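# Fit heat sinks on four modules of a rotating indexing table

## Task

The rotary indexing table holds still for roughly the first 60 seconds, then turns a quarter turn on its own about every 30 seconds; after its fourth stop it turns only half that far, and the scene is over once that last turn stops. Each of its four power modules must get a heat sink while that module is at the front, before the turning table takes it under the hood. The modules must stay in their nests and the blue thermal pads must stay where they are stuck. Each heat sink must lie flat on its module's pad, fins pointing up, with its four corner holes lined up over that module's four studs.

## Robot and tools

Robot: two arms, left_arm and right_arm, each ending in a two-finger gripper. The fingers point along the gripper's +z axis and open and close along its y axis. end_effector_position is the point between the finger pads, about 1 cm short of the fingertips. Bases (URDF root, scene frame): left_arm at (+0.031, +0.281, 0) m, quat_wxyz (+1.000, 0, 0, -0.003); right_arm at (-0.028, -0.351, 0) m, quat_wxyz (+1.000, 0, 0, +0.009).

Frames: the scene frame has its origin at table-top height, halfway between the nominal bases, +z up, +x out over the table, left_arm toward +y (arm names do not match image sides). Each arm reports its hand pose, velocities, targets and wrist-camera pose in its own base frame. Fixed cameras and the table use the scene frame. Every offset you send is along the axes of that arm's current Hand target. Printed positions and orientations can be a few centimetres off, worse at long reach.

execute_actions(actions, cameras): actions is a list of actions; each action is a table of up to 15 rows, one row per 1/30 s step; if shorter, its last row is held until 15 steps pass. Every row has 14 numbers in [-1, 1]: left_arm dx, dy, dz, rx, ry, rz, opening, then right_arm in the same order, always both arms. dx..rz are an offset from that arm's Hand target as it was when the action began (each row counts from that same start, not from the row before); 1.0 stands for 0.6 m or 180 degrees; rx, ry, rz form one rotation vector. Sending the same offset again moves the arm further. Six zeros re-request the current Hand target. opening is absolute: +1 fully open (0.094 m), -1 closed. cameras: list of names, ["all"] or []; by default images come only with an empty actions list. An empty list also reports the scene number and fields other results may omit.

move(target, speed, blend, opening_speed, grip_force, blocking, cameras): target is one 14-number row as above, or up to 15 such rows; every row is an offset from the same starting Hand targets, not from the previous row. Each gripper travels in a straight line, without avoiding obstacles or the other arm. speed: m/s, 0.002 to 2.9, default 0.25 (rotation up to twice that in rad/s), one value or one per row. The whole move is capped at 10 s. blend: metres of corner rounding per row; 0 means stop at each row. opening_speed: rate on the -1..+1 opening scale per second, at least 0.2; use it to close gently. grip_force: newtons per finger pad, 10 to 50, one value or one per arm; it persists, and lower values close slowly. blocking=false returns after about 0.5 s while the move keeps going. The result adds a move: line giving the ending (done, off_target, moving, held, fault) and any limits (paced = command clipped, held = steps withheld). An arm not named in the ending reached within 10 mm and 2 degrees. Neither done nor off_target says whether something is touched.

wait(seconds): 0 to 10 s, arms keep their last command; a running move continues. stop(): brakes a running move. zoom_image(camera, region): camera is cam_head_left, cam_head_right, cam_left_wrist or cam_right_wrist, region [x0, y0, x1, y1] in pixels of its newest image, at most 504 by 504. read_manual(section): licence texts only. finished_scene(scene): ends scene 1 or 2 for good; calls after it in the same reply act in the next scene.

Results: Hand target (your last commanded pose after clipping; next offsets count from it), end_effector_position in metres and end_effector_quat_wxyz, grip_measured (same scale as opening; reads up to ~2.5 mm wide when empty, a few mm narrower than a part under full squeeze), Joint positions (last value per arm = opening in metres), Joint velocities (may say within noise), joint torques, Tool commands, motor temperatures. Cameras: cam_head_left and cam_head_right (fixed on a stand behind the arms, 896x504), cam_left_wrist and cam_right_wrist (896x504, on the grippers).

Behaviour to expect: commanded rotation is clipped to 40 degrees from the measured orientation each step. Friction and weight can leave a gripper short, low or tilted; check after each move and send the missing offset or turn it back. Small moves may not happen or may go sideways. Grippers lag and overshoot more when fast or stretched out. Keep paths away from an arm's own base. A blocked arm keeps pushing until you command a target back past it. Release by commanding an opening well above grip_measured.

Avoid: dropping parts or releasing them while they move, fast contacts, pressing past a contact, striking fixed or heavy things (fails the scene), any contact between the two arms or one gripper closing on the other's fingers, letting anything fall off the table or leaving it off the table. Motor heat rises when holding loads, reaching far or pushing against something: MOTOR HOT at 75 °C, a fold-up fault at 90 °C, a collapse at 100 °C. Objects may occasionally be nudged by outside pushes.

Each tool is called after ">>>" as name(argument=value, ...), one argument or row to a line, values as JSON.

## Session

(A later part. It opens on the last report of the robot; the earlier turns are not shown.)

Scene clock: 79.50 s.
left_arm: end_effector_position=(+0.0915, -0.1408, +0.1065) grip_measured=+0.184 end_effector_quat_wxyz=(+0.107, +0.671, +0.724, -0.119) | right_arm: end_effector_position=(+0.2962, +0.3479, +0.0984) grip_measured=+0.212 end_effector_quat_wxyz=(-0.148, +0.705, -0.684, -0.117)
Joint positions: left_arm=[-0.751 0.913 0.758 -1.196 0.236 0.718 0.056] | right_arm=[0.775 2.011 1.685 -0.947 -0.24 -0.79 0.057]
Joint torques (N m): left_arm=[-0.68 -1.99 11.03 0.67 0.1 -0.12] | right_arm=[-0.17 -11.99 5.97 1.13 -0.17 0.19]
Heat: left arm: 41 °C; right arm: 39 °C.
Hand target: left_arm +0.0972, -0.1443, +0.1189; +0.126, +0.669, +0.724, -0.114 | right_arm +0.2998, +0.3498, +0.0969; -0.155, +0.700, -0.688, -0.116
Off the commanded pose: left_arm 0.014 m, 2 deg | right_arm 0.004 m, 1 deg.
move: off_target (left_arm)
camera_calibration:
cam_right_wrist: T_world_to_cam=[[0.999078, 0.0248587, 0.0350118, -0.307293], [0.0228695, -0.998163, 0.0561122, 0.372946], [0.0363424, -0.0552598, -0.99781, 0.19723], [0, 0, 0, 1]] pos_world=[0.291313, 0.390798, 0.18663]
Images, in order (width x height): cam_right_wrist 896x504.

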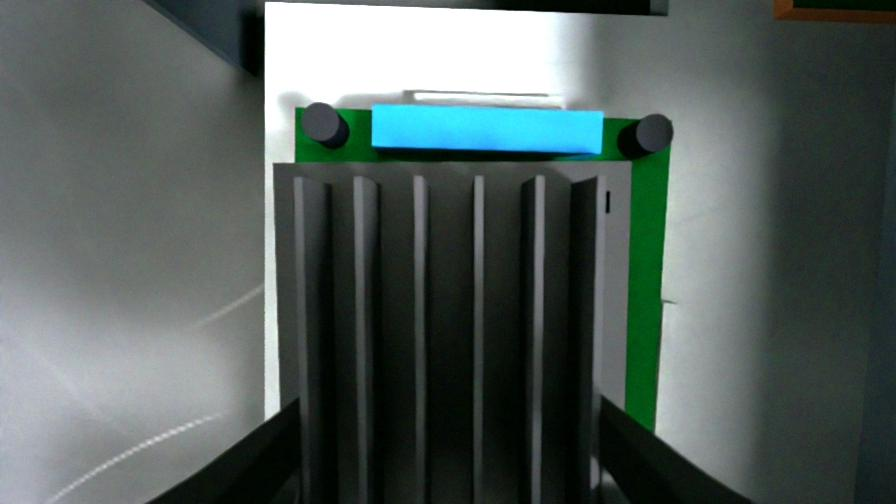

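>>> move(
  target=[0,0,0,0,0,0,0.1,0.0045,-0.0110,0.0212,-0.0067,0.0095,0.0063,0.1],
  speed=0.12,
  cameras=["cam_right_wrist","cam_head_right"],
)

>>> zoom_image(
  camera="cam_right_wrist",
  region=[580, 160, 640, 240],
)

>>> zoom_image(
  camera="cam_right_wrist",
  region=[265, 160, 325, 240],
)

>>> zoom_image(
  camera="cam_head_right",
  region=[310, 340, 380, 390],
)

Scene clock: 81.23 s.
left_arm: end_effector_position=(+0.0915, -0.1408, +0.1065) grip_measured=+0.184 end_effector_quat_wxyz=(+0.107, +0.671, +0.724, -0.119) | right_arm: end_effector_position=(+0.2974, +0.3496, +0.0900) grip_measured=+0.212 end_effector_quat_wxyz=(-0.135, +0.703, -0.688, -0.121)
Joint positions: left_arm=[-0.751 0.913 0.758 -1.196 0.236 0.718 0.056] | right_arm=[0.773 2.047 1.711 -0.964 -0.247 -0.787 0.057]
Joint torques (N m): left_arm=[-0.62 -2 10.99 0.66 0.09 -0.13] | right_arm=[-0.49 -9.52 8.42 0.96 -0.06 0.22]
Heat: left arm: 41 °C; right arm: 39 °C.
Hand target: left_arm +0.0972, -0.1443, +0.1189; +0.126, +0.669, +0.724, -0.114 | right_arm +0.3072, +0.3522, +0.0844; -0.136, +0.696, -0.696, -0.115
Off the commanded pose: left_arm 0.014 m, 2 deg | right_arm 0.011 m, 1 deg.
move: off_target (left_arm, right_arm)
camera_calibration:
cam_right_wrist: T_world_to_cam=[[0.999713, 0.0221846, 0.00900365, -0.30508], [0.0215044, -0.997338, 0.0696747, 0.373938], [0.0105254, -0.0694612, -0.997529, 0.20157], [0, 0, 0, 1]] pos_world=[0.29483, 0.393712, 0.177765]
Images, in order (width x height): cam_head_right 896x504, cam_right_wrist 896x504.

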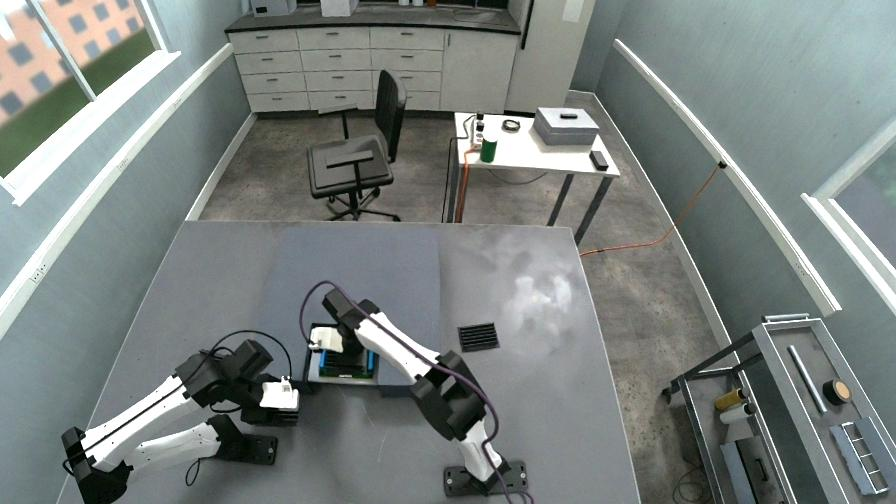

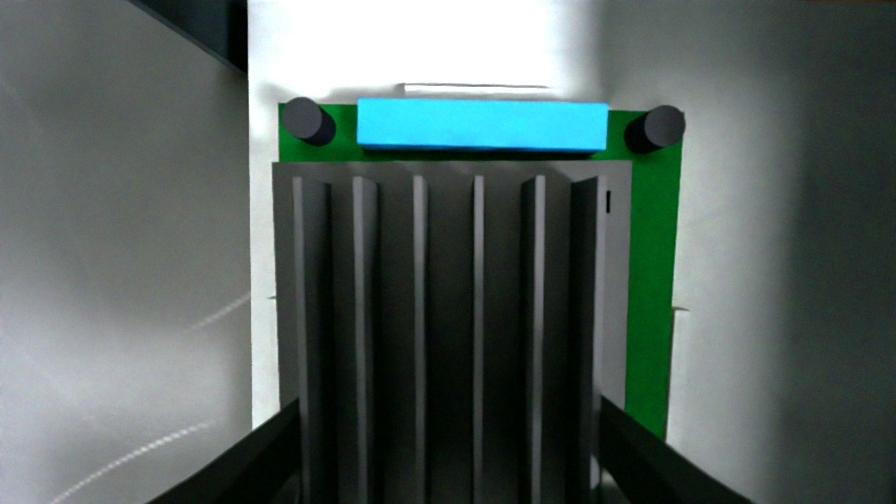

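Scaled by 6.300 from the camera's 896x504 image, which has a finer 1280x720 frame.

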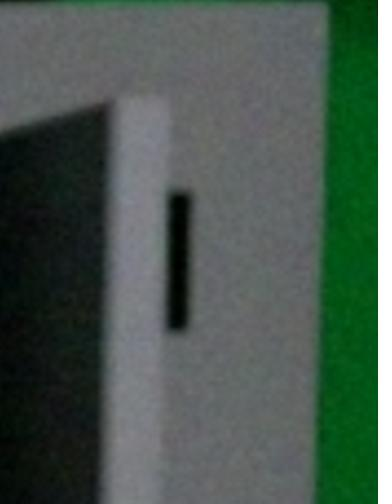

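Scaled by 6.300 from the camera's 896x504 image, which has a finer 1280x720 frame.

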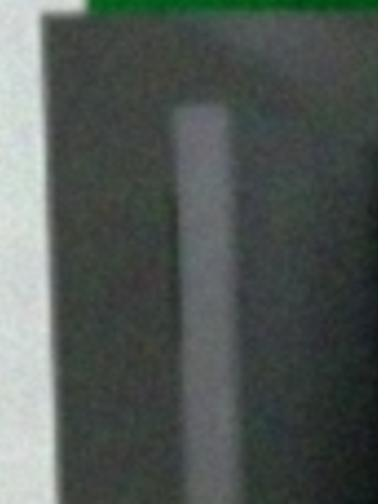

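Scaled by 7.200 from the camera's 896x504 image, which has a finer 1280x720 frame.

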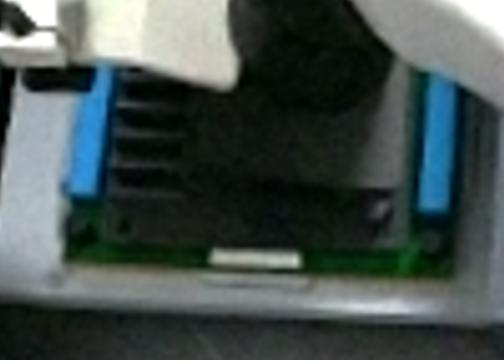

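>>> move(
  target=[0,0,0,0,0,0,0.1,0.0023,-0.0113,0.0080,0.0026,0.0057,0.0071,0.1],
  speed=0.12,
  cameras=["cam_right_wrist","cam_head_right"],
)

>>> zoom_image(
  camera="cam_right_wrist",
  region=[580, 160, 640, 240],
)

>>> zoom_image(
  camera="cam_right_wrist",
  region=[265, 160, 325, 240],
)

>>> zoom_image(
  camera="cam_head_right",
  region=[310, 340, 380, 390],
)

Scene clock: 82.53 s.
left_arm: end_effector_position=(+0.0915, -0.1408, +0.1065) grip_measured=+0.184 end_effector_quat_wxyz=(+0.107, +0.671, +0.724, -0.119) | right_arm: end_effector_position=(+0.3014, +0.3515, +0.0901) grip_measured=+0.212 end_effector_quat_wxyz=(-0.132, +0.698, -0.693, -0.121)
Joint positions: left_arm=[-0.751 0.913 0.758 -1.196 0.236 0.718 0.056] | right_arm=[0.77 2.068 1.744 -0.98 -0.246 -0.775 0.057]
Joint torques (N m): left_arm=[-0.66 -2.04 11.03 0.67 0.1 -0.12] | right_arm=[-0.53 -8.94 8.12 1.01 0.13 0.28]
Heat: left arm: 41 °C; right arm: 39 °C.
Hand target: left_arm +0.0972, -0.1443, +0.1189; +0.126, +0.669, +0.724, -0.114 | right_arm +0.3142, +0.3525, +0.0797; -0.131, +0.689, -0.705, -0.107
Off the commanded pose: left_arm 0.014 m, 2 deg | right_arm 0.017 m, 2 deg.
move: off_target (left_arm, right_arm)
camera_calibration:
cam_right_wrist: T_world_to_cam=[[0.99996, 0.00851392, 0.00264152, -0.303863], [0.00829793, -0.997287, 0.073148, 0.379472], [0.00325713, -0.0731232, -0.997318, 0.205179], [0, 0, 0, 1]] pos_world=[0.300034, 0.396033, 0.177674]
Images, in order (width x height): cam_head_right 896x504, cam_right_wrist 896x504.

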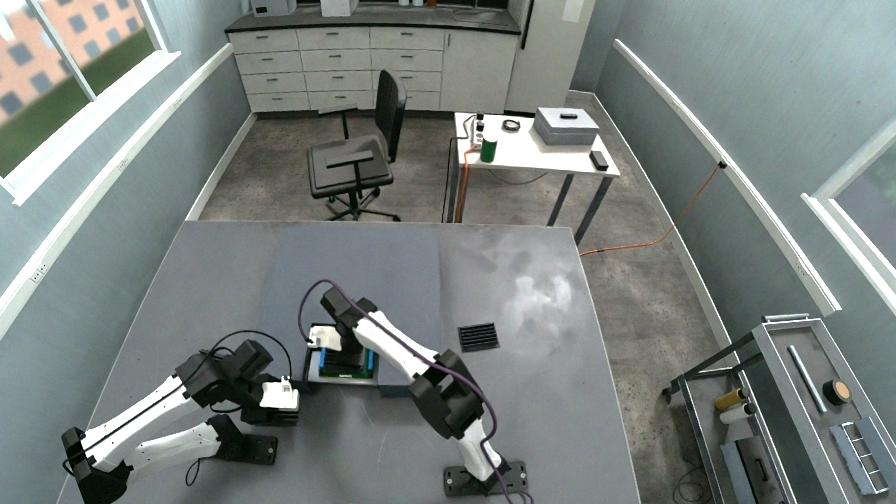

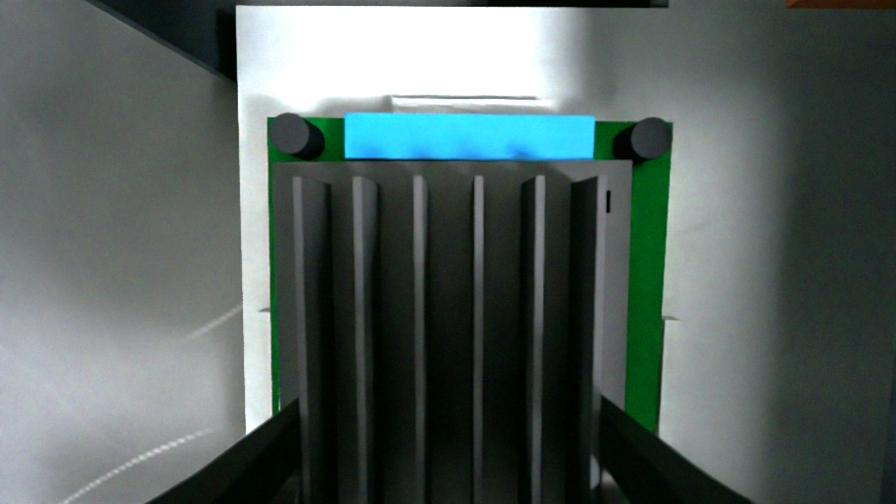

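Scaled by 6.300 from the camera's 896x504 image, which has a finer 1280x720 frame.

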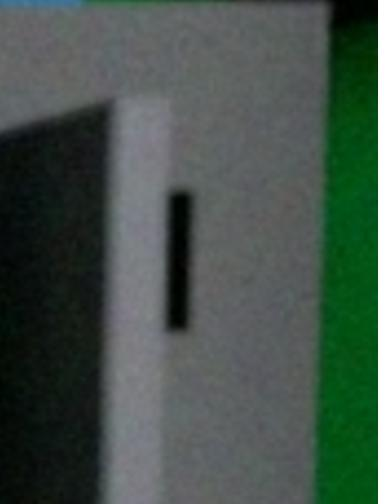

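Scaled by 6.300 from the camera's 896x504 image, which has a finer 1280x720 frame.

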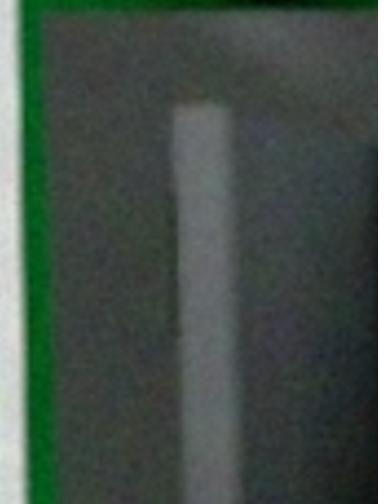

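Scaled by 7.200 from the camera's 896x504 image, which has a finer 1280x720 frame.

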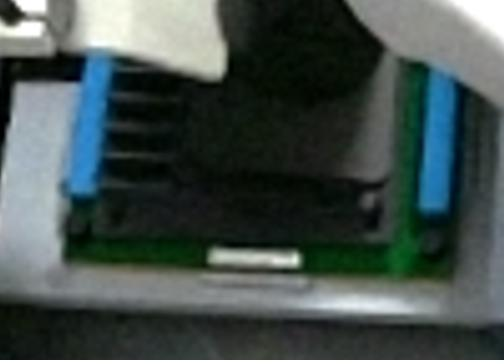

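>>> move(
  target=[0,0,0,0,0,0,0.1,0.0043,-0.0072,-0.0122,0.0032,0.0045,0.0037,0.1],
  speed=0.12,
  cameras=["cam_right_wrist","cam_head_right"],
)

>>> zoom_image(
  camera="cam_right_wrist",
  region=[580, 160, 640, 240],
)

>>> zoom_image(
  camera="cam_head_right",
  region=[310, 340, 380, 390],
)

Scene clock: 84.03 s.
left_arm: end_effector_position=(+0.0915, -0.1408, +0.1065) grip_measured=+0.184 end_effector_quat_wxyz=(+0.107, +0.671, +0.724, -0.119) | right_arm: end_effector_position=(+0.3036, +0.3513, +0.0909) grip_measured=+0.212 end_effector_quat_wxyz=(-0.129, +0.697, -0.696, -0.117)
Joint positions: left_arm=[-0.751 0.913 0.758 -1.196 0.236 0.718 0.056] | right_arm=[0.77 2.078 1.764 -0.996 -0.237 -0.772 0.057]
Joint torques (N m): left_arm=[-0.64 -2.02 10.97 0.68 0.11 -0.13] | right_arm=[-1.25 -10.06 8.66 0.84 0.21 0.28]
Heat: left arm: 41 °C; right arm: 38 °C.
Hand target: left_arm +0.0972, -0.1443, +0.1189; +0.126, +0.669, +0.724, -0.114 | right_arm +0.3180, +0.3476, +0.0858; -0.129, +0.685, -0.710, -0.099
Off the commanded pose: left_arm 0.014 m, 2 deg | right_arm 0.016 m, 3 deg.
move: off_target (left_arm, right_arm)
camera_calibration:
cam_right_wrist: T_world_to_cam=[[0.99999, 0.00260166, 0.00367824, -0.304017], [0.00228916, -0.996584, 0.0825501, 0.379801], [0.00388045, -0.0825408, -0.99658, 0.209021], [0, 0, 0, 1]] pos_world=[0.302334, 0.396547, 0.178072]
Images, in order (width x height): cam_head_right 896x504, cam_right_wrist 896x504.

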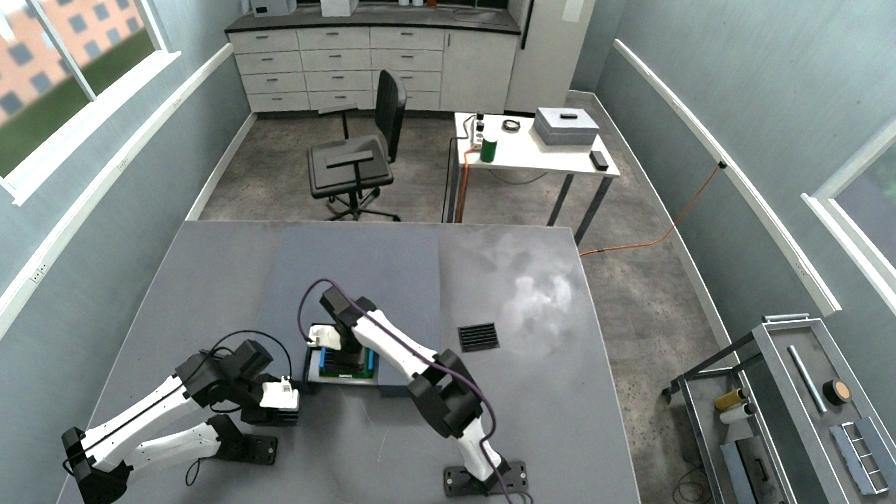

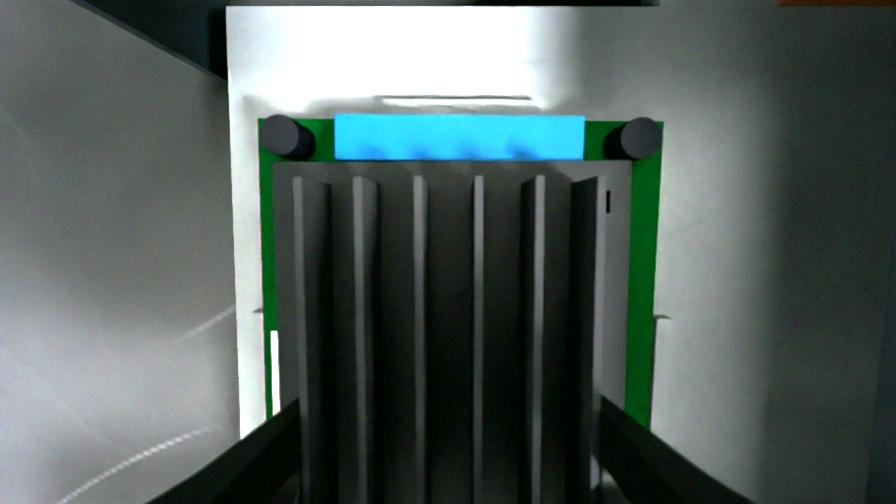

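Scaled by 6.300 from the camera's 896x504 image, which has a finer 1280x720 frame.

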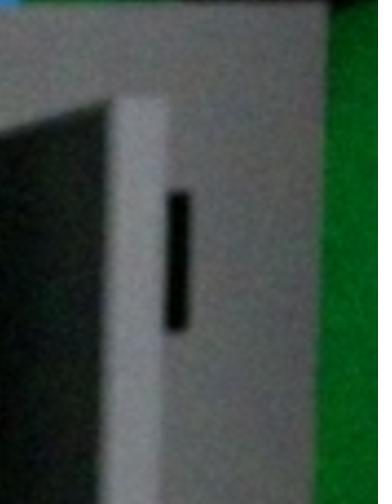

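Scaled by 7.200 from the camera's 896x504 image, which has a finer 1280x720 frame.

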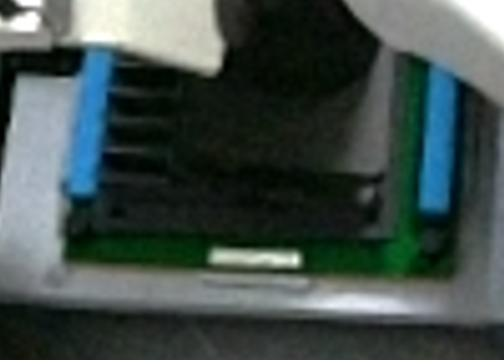

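>>> move(
  target=[0,0,0,0,0,0,0.1,-0.0060,0.0140,-0.0102,-0.0042,-0.0095,-0.0060,0.1],
  speed=0.12,
  cameras=["cam_right_wrist","cam_head_right"],
)

>>> zoom_image(
  camera="cam_right_wrist",
  region=[580, 160, 640, 240],
)

>>> zoom_image(
  camera="cam_head_right",
  region=[310, 340, 380, 390],
)

Scene clock: 85.40 s.
left_arm: end_effector_position=(+0.0915, -0.1408, +0.1065) grip_measured=+0.184 end_effector_quat_wxyz=(+0.107, +0.671, +0.724, -0.119) | right_arm: end_effector_position=(+0.3035, +0.3514, +0.0909) grip_measured=+0.212 end_effector_quat_wxyz=(-0.129, +0.697, -0.695, -0.118)
Joint positions: left_arm=[-0.751 0.913 0.758 -1.196 0.236 0.718 0.056] | right_arm=[0.77 2.078 1.764 -0.996 -0.238 -0.772 0.057]
Joint torques (N m): left_arm=[-0.64 -2 11 0.68 0.09 -0.12] | right_arm=[-0.83 -13.2 6.26 0.93 -0.13 0.15]
Heat: left arm: 41 °C; right arm: 38 °C.
Hand target: left_arm +0.0972, -0.1443, +0.1189; +0.126, +0.669, +0.724, -0.114 | right_arm +0.3094, +0.3494, +0.0925; -0.136, +0.691, -0.701, -0.113
Off the commanded pose: left_arm 0.014 m, 2 deg | right_arm 0.006 m, 1 deg.
move: off_target (left_arm)
camera_calibration:
cam_right_wrist: T_world_to_cam=[[0.99999, 0.00268661, 0.00347229, -0.304015], [0.00239156, -0.996601, 0.0823507, 0.379911], [0.00368174, -0.0823416, -0.996597, 0.209014], [0, 0, 0, 1]] pos_world=[0.302334, 0.396647, 0.178072]
Images, in order (width x height): cam_head_right 896x504, cam_right_wrist 896x504.

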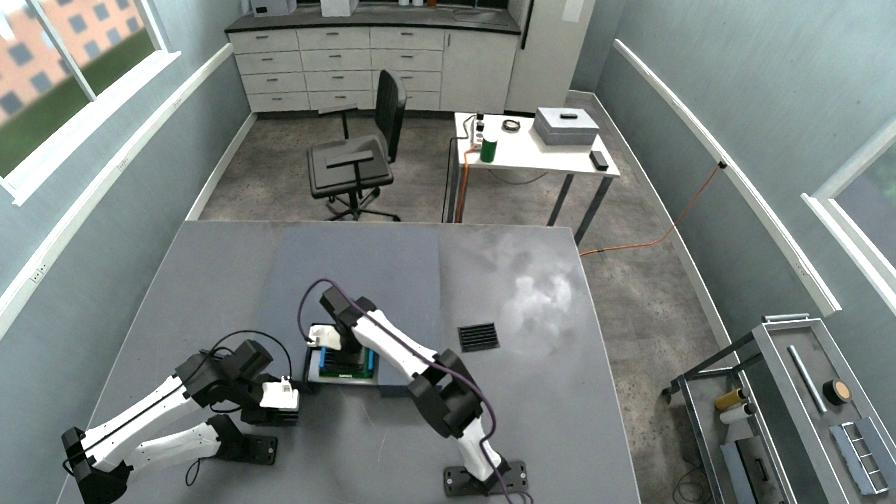

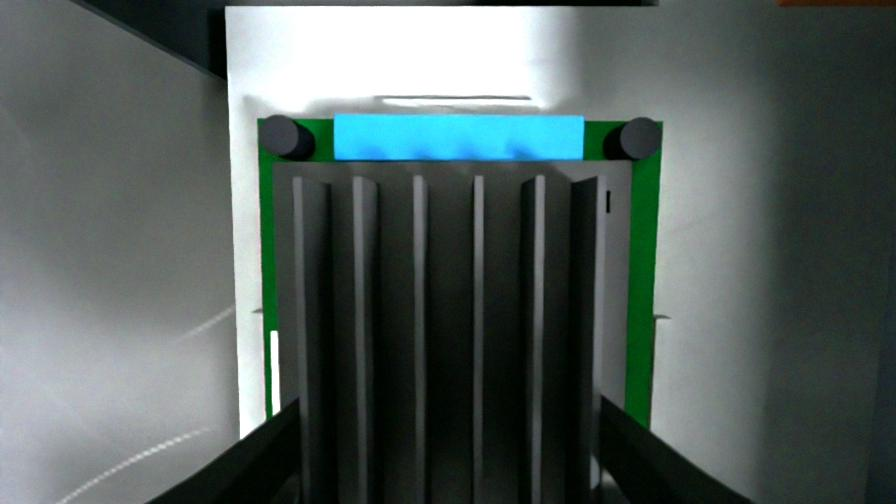

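Scaled by 6.300 from the camera's 896x504 image, which has a finer 1280x720 frame.

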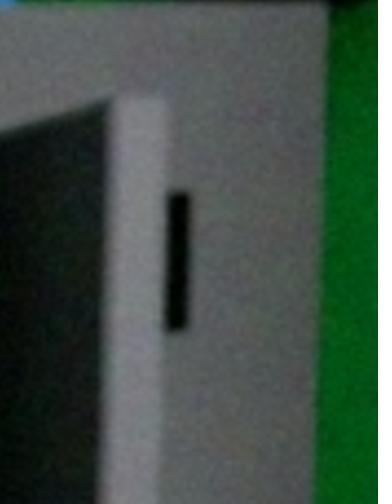

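Scaled by 7.200 from the camera's 896x504 image, which has a finer 1280x720 frame.

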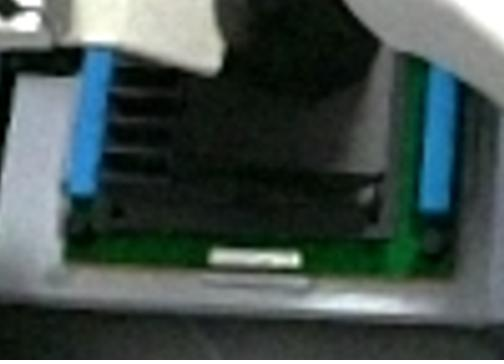

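>>> move(
  target=[0,0,0,0,0,0,0.1,0.0118,-0.0032,-0.0115,0,0,0,0.1],
  speed=0.12,
  cameras=["cam_right_wrist"],
)

>>> zoom_image(
  camera="cam_right_wrist",
  region=[580, 160, 640, 240],
)

Scene clock: 86.43 s.
left_arm: end_effector_position=(+0.0915, -0.1408, +0.1065) grip_measured=+0.184 end_effector_quat_wxyz=(+0.107, +0.671, +0.724, -0.119) | right_arm: end_effector_position=(+0.3081, +0.3462, +0.0903) grip_measured=+0.212 end_effector_quat_wxyz=(-0.129, +0.692, -0.701, -0.118)
Joint positions: left_arm=[-0.751 0.913 0.758 -1.196 0.236 0.718 0.056] | right_arm=[0.754 2.078 1.762 -0.997 -0.241 -0.773 0.057]
Joint torques (N m): left_arm=[-0.65 -2.03 11 0.66 0.11 -0.13] | right_arm=[-0.91 -15.25 5.23 0.89 -0.13 -0.04]
Heat: left arm: 41 °C; right arm: 39 °C.
Hand target: left_arm +0.0972, -0.1443, +0.1189; +0.126, +0.669, +0.724, -0.114 | right_arm +0.3111, +0.3402, +0.0965; -0.136, +0.691, -0.701, -0.113
Off the commanded pose: left_arm 0.014 m, 2 deg | right_arm 0.009 m, 1 deg.
move: off_target (left_arm)
camera_calibration:
cam_right_wrist: T_world_to_cam=[[0.999939, -0.01103, -0.000580572, -0.303398], [-0.0109443, -0.996521, 0.0826192, 0.37881], [-0.00148984, -0.0826078, -0.996581, 0.209668], [0, 0, 0, 1]] pos_world=[0.307837, 0.391466, 0.177478]
Images, in order (width x height): cam_right_wrist 896x504.

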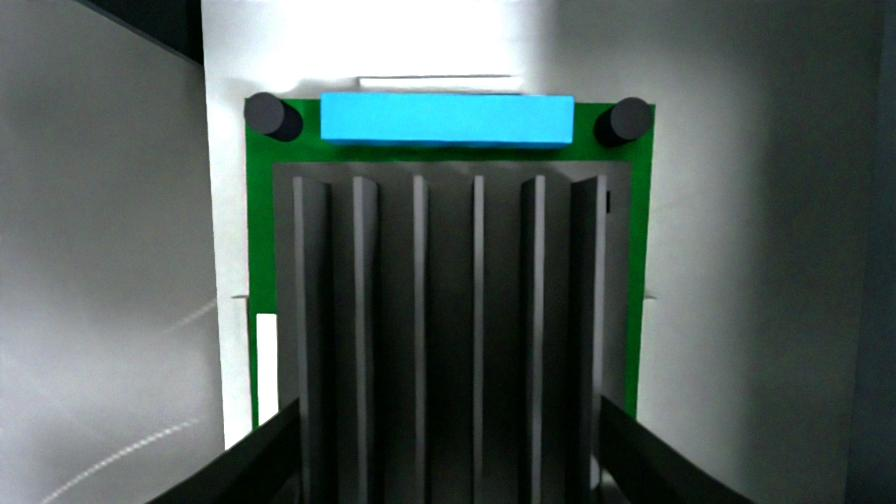

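Scaled by 6.300 from the camera's 896x504 image, which has a finer 1280x720 frame.

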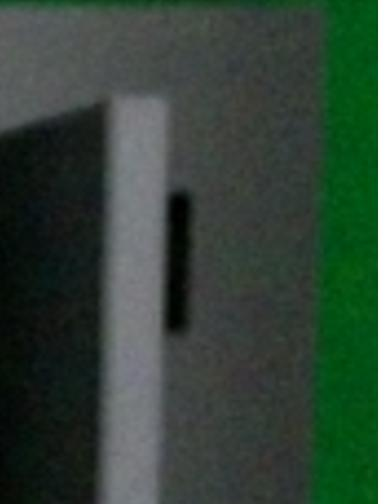

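>>> move(
  target=[0,0,0,0,0,0,0.1,-0.0202,0.0130,0.0073,0.0030,0,0.0084,0.1],
  speed=0.12,
  cameras=["cam_right_wrist","cam_head_right"],
)

>>> zoom_image(
  camera="cam_right_wrist",
  region=[580, 160, 640, 240],
)

>>> zoom_image(
  camera="cam_head_right",
  region=[310, 340, 380, 390],
)

Scene clock: 87.97 s.
left_arm: end_effector_position=(+0.0915, -0.1408, +0.1065) grip_measured=+0.184 end_effector_quat_wxyz=(+0.107, +0.671, +0.724, -0.119) | right_arm: end_effector_position=(+0.3034, +0.3503, +0.0896) grip_measured=+0.212 end_effector_quat_wxyz=(-0.125, +0.684, -0.710, -0.113)
Joint positions: left_arm=[-0.751 0.913 0.758 -1.196 0.236 0.718 0.056] | right_arm=[0.774 2.078 1.762 -0.997 -0.223 -0.731 0.057]
Joint torques (N m): left_arm=[-0.68 -2.04 11 0.67 0.1 -0.13] | right_arm=[0.5 -14.67 5.83 0.99 -0.15 0.16]
Heat: left arm: 42 °C; right arm: 39 °C.
Hand target: left_arm +0.0972, -0.1443, +0.1189; +0.126, +0.669, +0.724, -0.114 | right_arm +0.3035, +0.3533, +0.0964; -0.138, +0.681, -0.711, -0.112
Off the commanded pose: left_arm 0.014 m, 2 deg | right_arm 0.007 m, 1 deg.
move: off_target (left_arm)
camera_calibration:
cam_right_wrist: T_world_to_cam=[[0.999376, -0.0352104, -0.00269957, -0.289814], [-0.0348007, -0.994959, 0.0940455, 0.388524], [-0.00599735, -0.0938929, -0.995564, 0.214553], [0, 0, 0, 1]] pos_world=[0.304441, 0.396506, 0.17628]
Images, in order (width x height): cam_head_right 896x504, cam_right_wrist 896x504.

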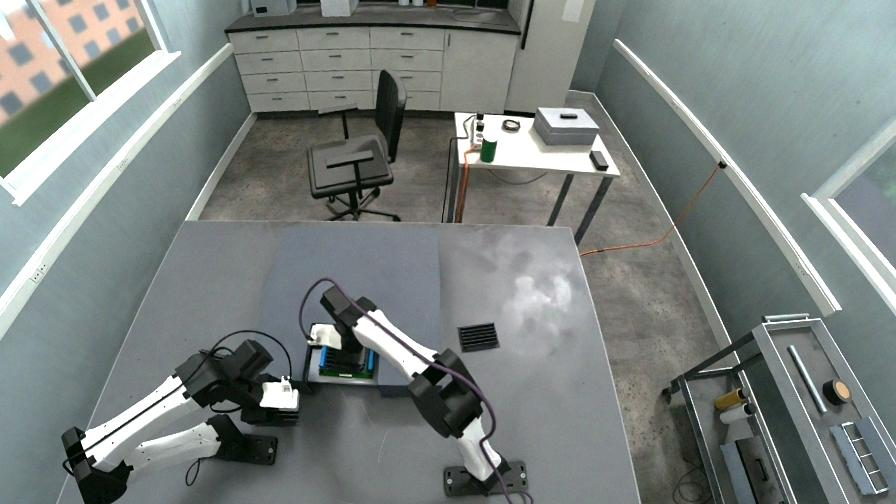

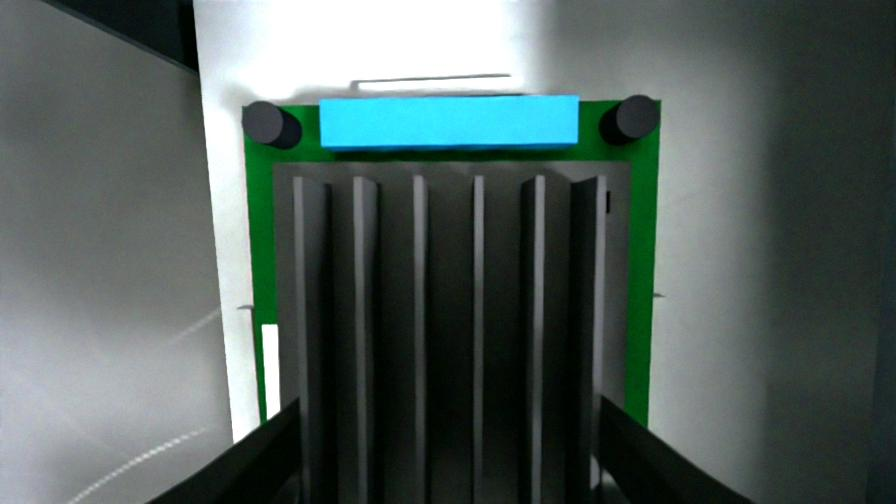

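Scaled by 6.300 from the camera's 896x504 image, which has a finer 1280x720 frame.

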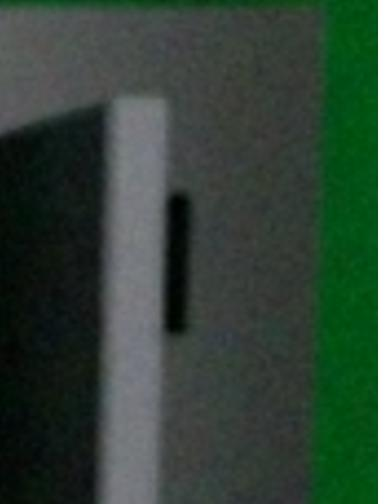

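Scaled by 7.200 from the camera's 896x504 image, which has a finer 1280x720 frame.

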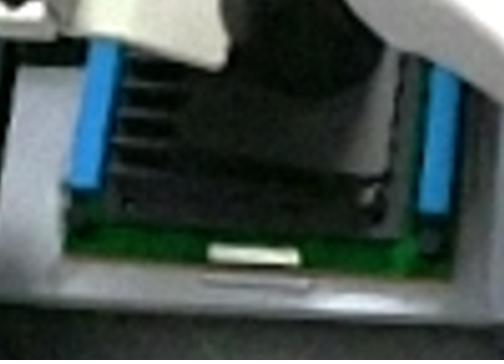

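>>> move(
  target=[0,0,0,0,0,0,0.1,0.0082,-0.0008,0.0263,0.0019,-0.0024,-0.0052,0.1],
  speed=0.05,
  cameras=["cam_right_wrist","cam_head_right"],
)

>>> zoom_image(
  camera="cam_right_wrist",
  region=[580, 160, 640, 240],
)

>>> zoom_image(
  camera="cam_head_right",
  region=[310, 340, 380, 390],
)

Scene clock: 89.57 s.
left_arm: end_effector_position=(+0.0915, -0.1408, +0.1065) grip_measured=+0.184 end_effector_quat_wxyz=(+0.107, +0.671, +0.724, -0.119) | right_arm: end_effector_position=(+0.3034, +0.3499, +0.0824) grip_measured=+0.212 end_effector_quat_wxyz=(-0.131, +0.684, -0.709, -0.112)
Joint positions: left_arm=[-0.751 0.913 0.758 -1.196 0.236 0.718 0.056] | right_arm=[0.774 2.069 1.718 -0.951 -0.221 -0.73 0.057]
Joint torques (N m): left_arm=[-0.66 -2.07 10.97 0.67 0.11 -0.11] | right_arm=[0.42 -13.35 4.25 1.25 -0.16 0.04]
Heat: left arm: 42 °C; right arm: 39 °C.
Hand target: left_arm +0.0972, -0.1443, +0.1189; +0.126, +0.669, +0.724, -0.114 | right_arm +0.3045, +0.3542, +0.0800; -0.144, +0.686, -0.705, -0.111
Off the commanded pose: left_arm 0.014 m, 2 deg | right_arm 0.005 m, 2 deg.
move: off_target (left_arm)
camera_calibration:
cam_right_wrist: T_world_to_cam=[[0.999319, -0.0364396, 0.00579376, -0.290193], [-0.0368072, -0.99548, 0.0875538, 0.390179], [0.00257715, -0.0877074, -0.996143, 0.20253], [0, 0, 0, 1]] pos_world=[0.303835, 0.395604, 0.169269]
Images, in order (width x height): cam_head_right 896x504, cam_right_wrist 896x504.

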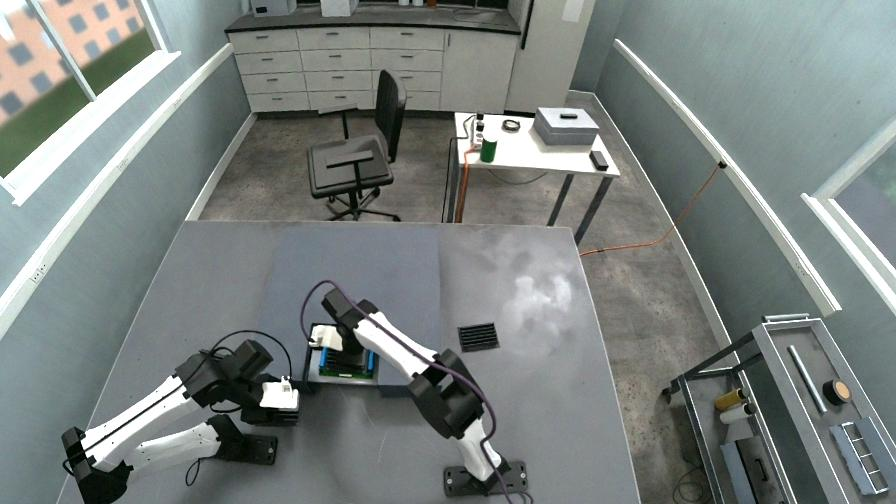

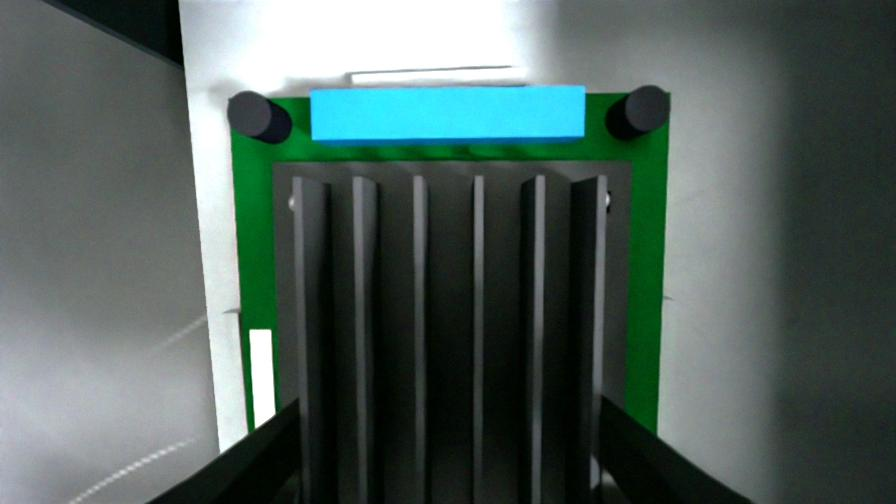

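Scaled by 6.300 from the camera's 896x504 image, which has a finer 1280x720 frame.

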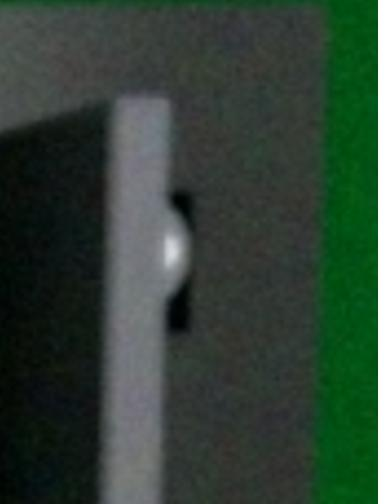

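Scaled by 7.200 from the camera's 896x504 image, which has a finer 1280x720 frame.

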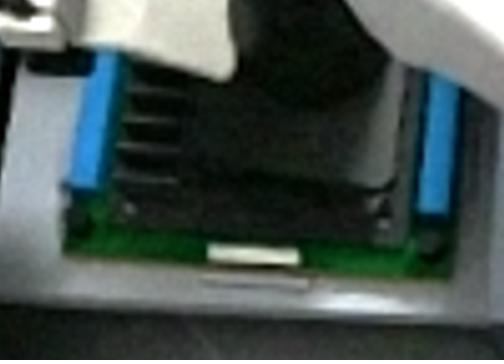

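>>> move(
  target=[
    [0,0,0,0,0,0,0.1,0,0,0,0,0,0,0.5],
    [0,0,0,0,0,0,0.1,-0.0533,-0.0062,-0.1401,0,0,0,0.5],
  ],
  speed=0.2,
  opening_speed=1.5,
  cameras=["cam_right_wrist"],
)

>>> zoom_image(
  camera="cam_right_wrist",
  region=[300, 200, 600, 500],
)

Scene clock: 92.07 s.
left_arm: end_effector_position=(+0.0915, -0.1408, +0.1065) grip_measured=+0.184 end_effector_quat_wxyz=(+0.107, +0.671, +0.724, -0.119) | right_arm: end_effector_position=(+0.3044, +0.3507, +0.1687) grip_measured=+0.497 end_effector_quat_wxyz=(-0.144, +0.683, -0.707, -0.112)
Joint positions: left_arm=[-0.751 0.913 0.758 -1.196 0.236 0.718 0.056] | right_arm=[0.774 2.069 2.056 -1.262 -0.221 -0.73 0.07]
Joint torques (N m): left_arm=[-0.62 -2.07 10.99 0.67 0.1 -0.12] | right_arm=[0.38 -11.22 8.5 0.8 -0.15 0.04]
Heat: left arm: 42 °C; right arm: 39 °C.
Hand target: left_arm +0.0972, -0.1443, +0.1189; +0.126, +0.669, +0.724, -0.114 | right_arm +0.3047, +0.3543, +0.1700; -0.144, +0.686, -0.705, -0.111
Off the commanded pose: left_arm 0.014 m, 2 deg | right_arm 0.004 m, 0 deg.
move: off_target (left_arm)
camera_calibration:
cam_right_wrist: T_world_to_cam=[[0.999019, -0.0369531, 0.0243836, -0.294486], [-0.0385589, -0.996867, 0.0690545, 0.387635], [0.0217554, -0.069927, -0.997315, 0.276775], [0, 0, 0, 1]] pos_world=[0.303123, 0.394892, 0.256444]
Images, in order (width x height): cam_right_wrist 896x504.

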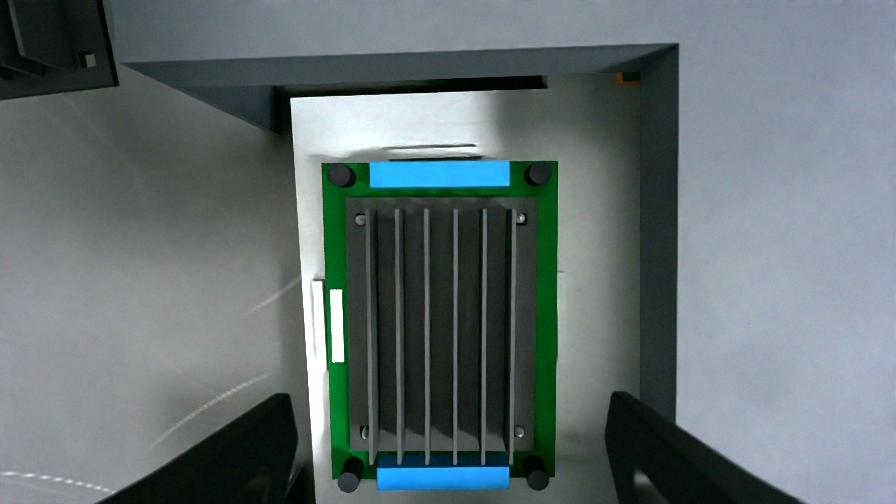

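Scaled by 1.680 from the camera's 896x504 image, which has a finer 1280x720 frame.

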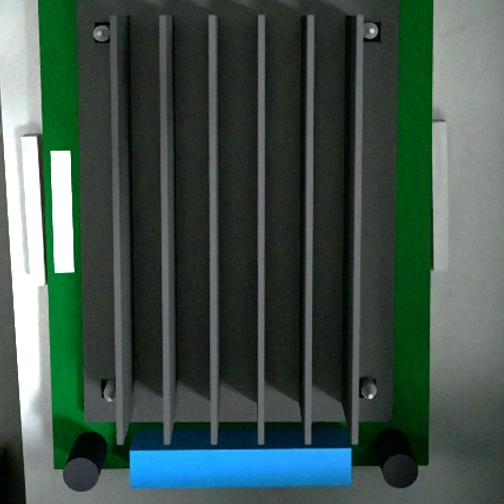

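>>> move(
  target=[
    [-0.0307,0,-0.0863,0,0,0,0.1,0.2603,-0.0771,-0.0727,-0.0115,0.0018,-0.0158,1],
    [-0.1087,0.2437,-0.0498,0.0056,-0.0135,0.0277,0.1,0.6507,-0.1927,-0.1818,-0.0288,0.0045,-0.0394,1],
  ],
  speed=0.3,
  blend=[0.02,0],
  cameras=["all"],
)

>>> zoom_image(
  camera="cam_left_wrist",
  region=[270, 0, 620, 250],
)

Scene clock: 95.80 s.
left_arm: end_effector_position=(+0.2373, -0.1766, +0.1585) grip_measured=+0.184 end_effector_quat_wxyz=(+0.117, +0.695, +0.698, -0.126) | right_arm: end_effector_position=(+0.4042, -0.0531, +0.1379) grip_measured=+0.997 end_effector_quat_wxyz=(-0.133, +0.725, -0.668, -0.101)
Joint positions: left_arm=[-0.458 1.512 1.345 -1.257 0.313 1.086 0.056] | right_arm=[-0.27 2.176 2.116 -1.572 -0.331 -1.934 0.094]
Joint torques (N m): left_arm=[-0.05 -6.19 11.12 0.67 0.53 0.12] | right_arm=[0.28 -11.3 7.92 0.01 -0.22 -0.08]
Heat: left arm: 42 °C; right arm: 39 °C.
Hand target: left_arm +0.2468, -0.1841, +0.1695; +0.141, +0.698, +0.690, -0.129 | right_arm +0.4075, -0.0533, +0.1381; -0.114, +0.735, -0.656, -0.129
Off the commanded pose: left_arm 0.016 m, 3 deg | right_arm 0.003 m, 4 deg.
joint sent to its limit (right arm) — joint 4 (wrist pitch), lower limit. The joint targets are off in orientation, not in position.
move: off_target (left_arm, right_arm)
camera_calibration:
cam_left_wrist: T_world_to_cam=[[-0.999608, 0.00953005, 0.0263224, 0.232668], [0.0115299, 0.996972, 0.0769, 0.198619], [-0.0255098, 0.0771733, -0.996691, 0.269545], [0, 0, 0, 1]] pos_world=[0.237162, -0.221036, 0.247255]
cam_right_wrist: T_world_to_cam=[[0.996092, 0.0760063, 0.0449772, -0.40403], [0.0711301, -0.992284, 0.101554, -0.0575088], [0.0523489, -0.0979581, -0.993813, 0.201247], [0, 0, 0, 1]] pos_world=[0.396007, -0.0066425, 0.224014]

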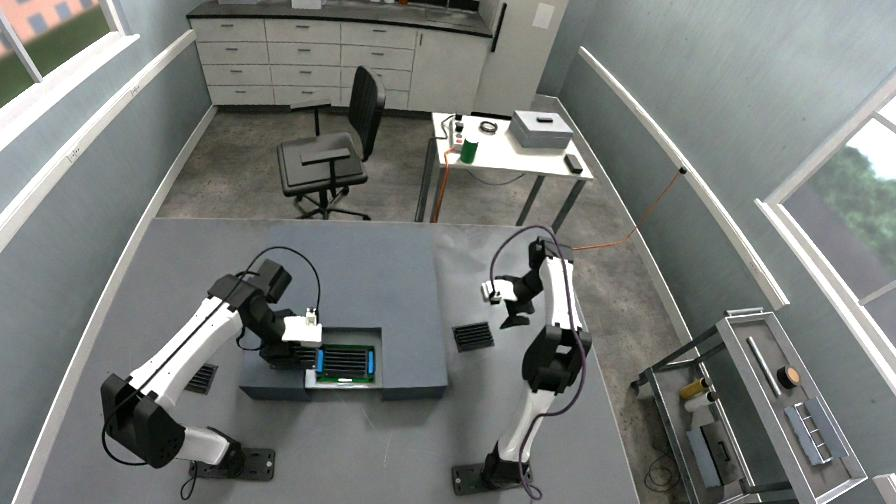

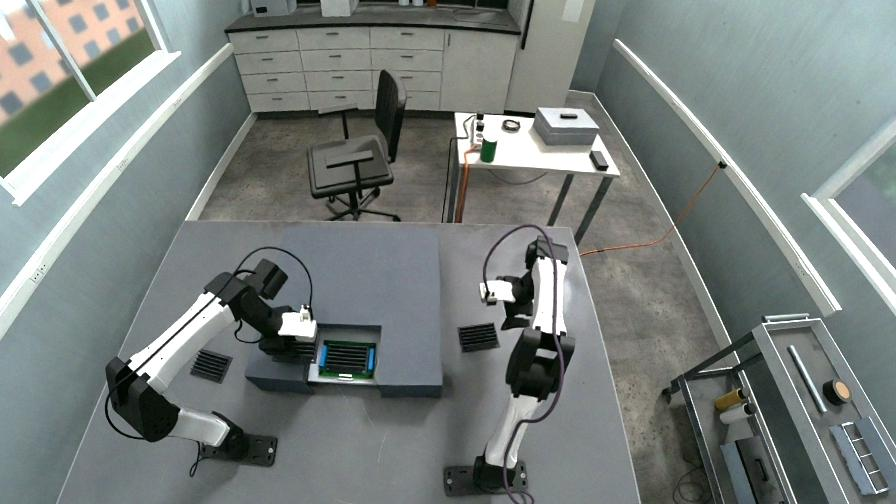

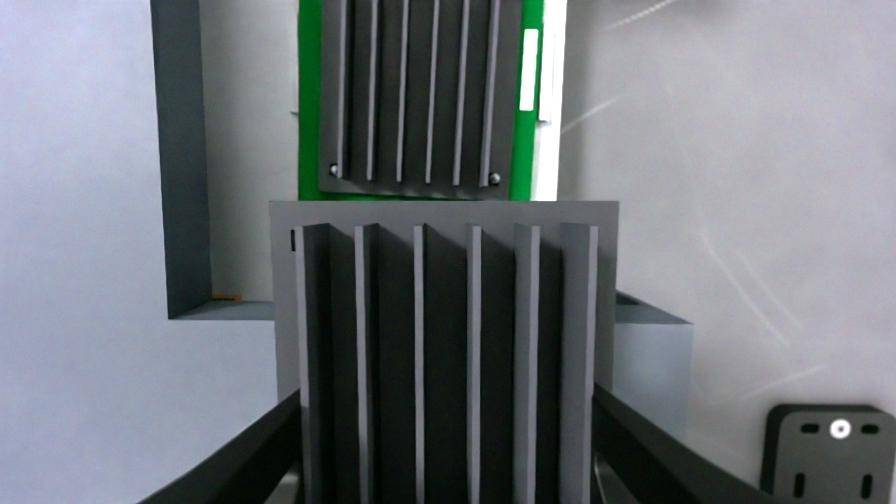

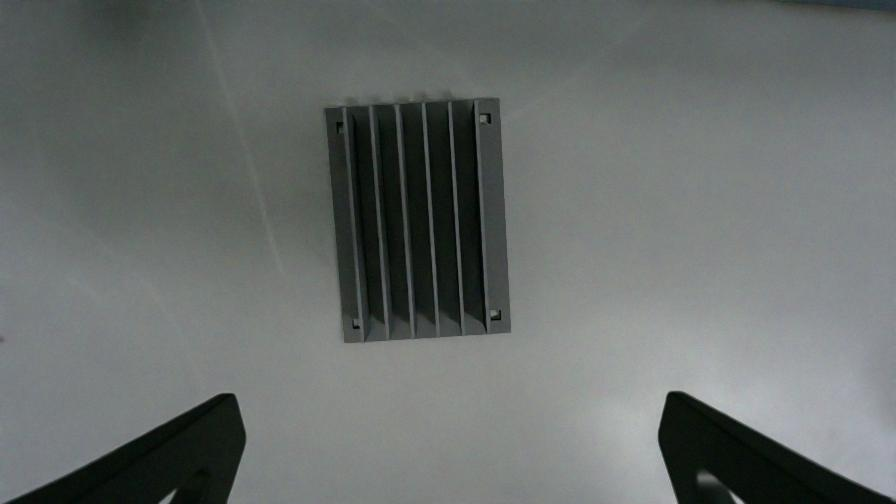

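Scaled by 1.440 from the camera's 896x504 image, which has a finer 1280x720 frame.

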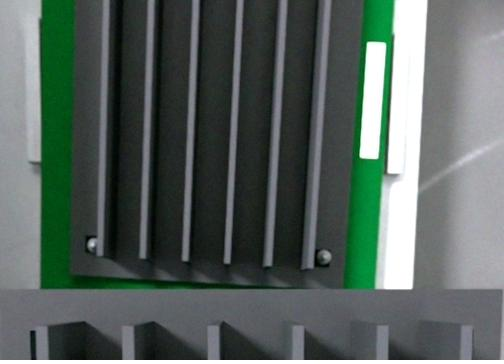

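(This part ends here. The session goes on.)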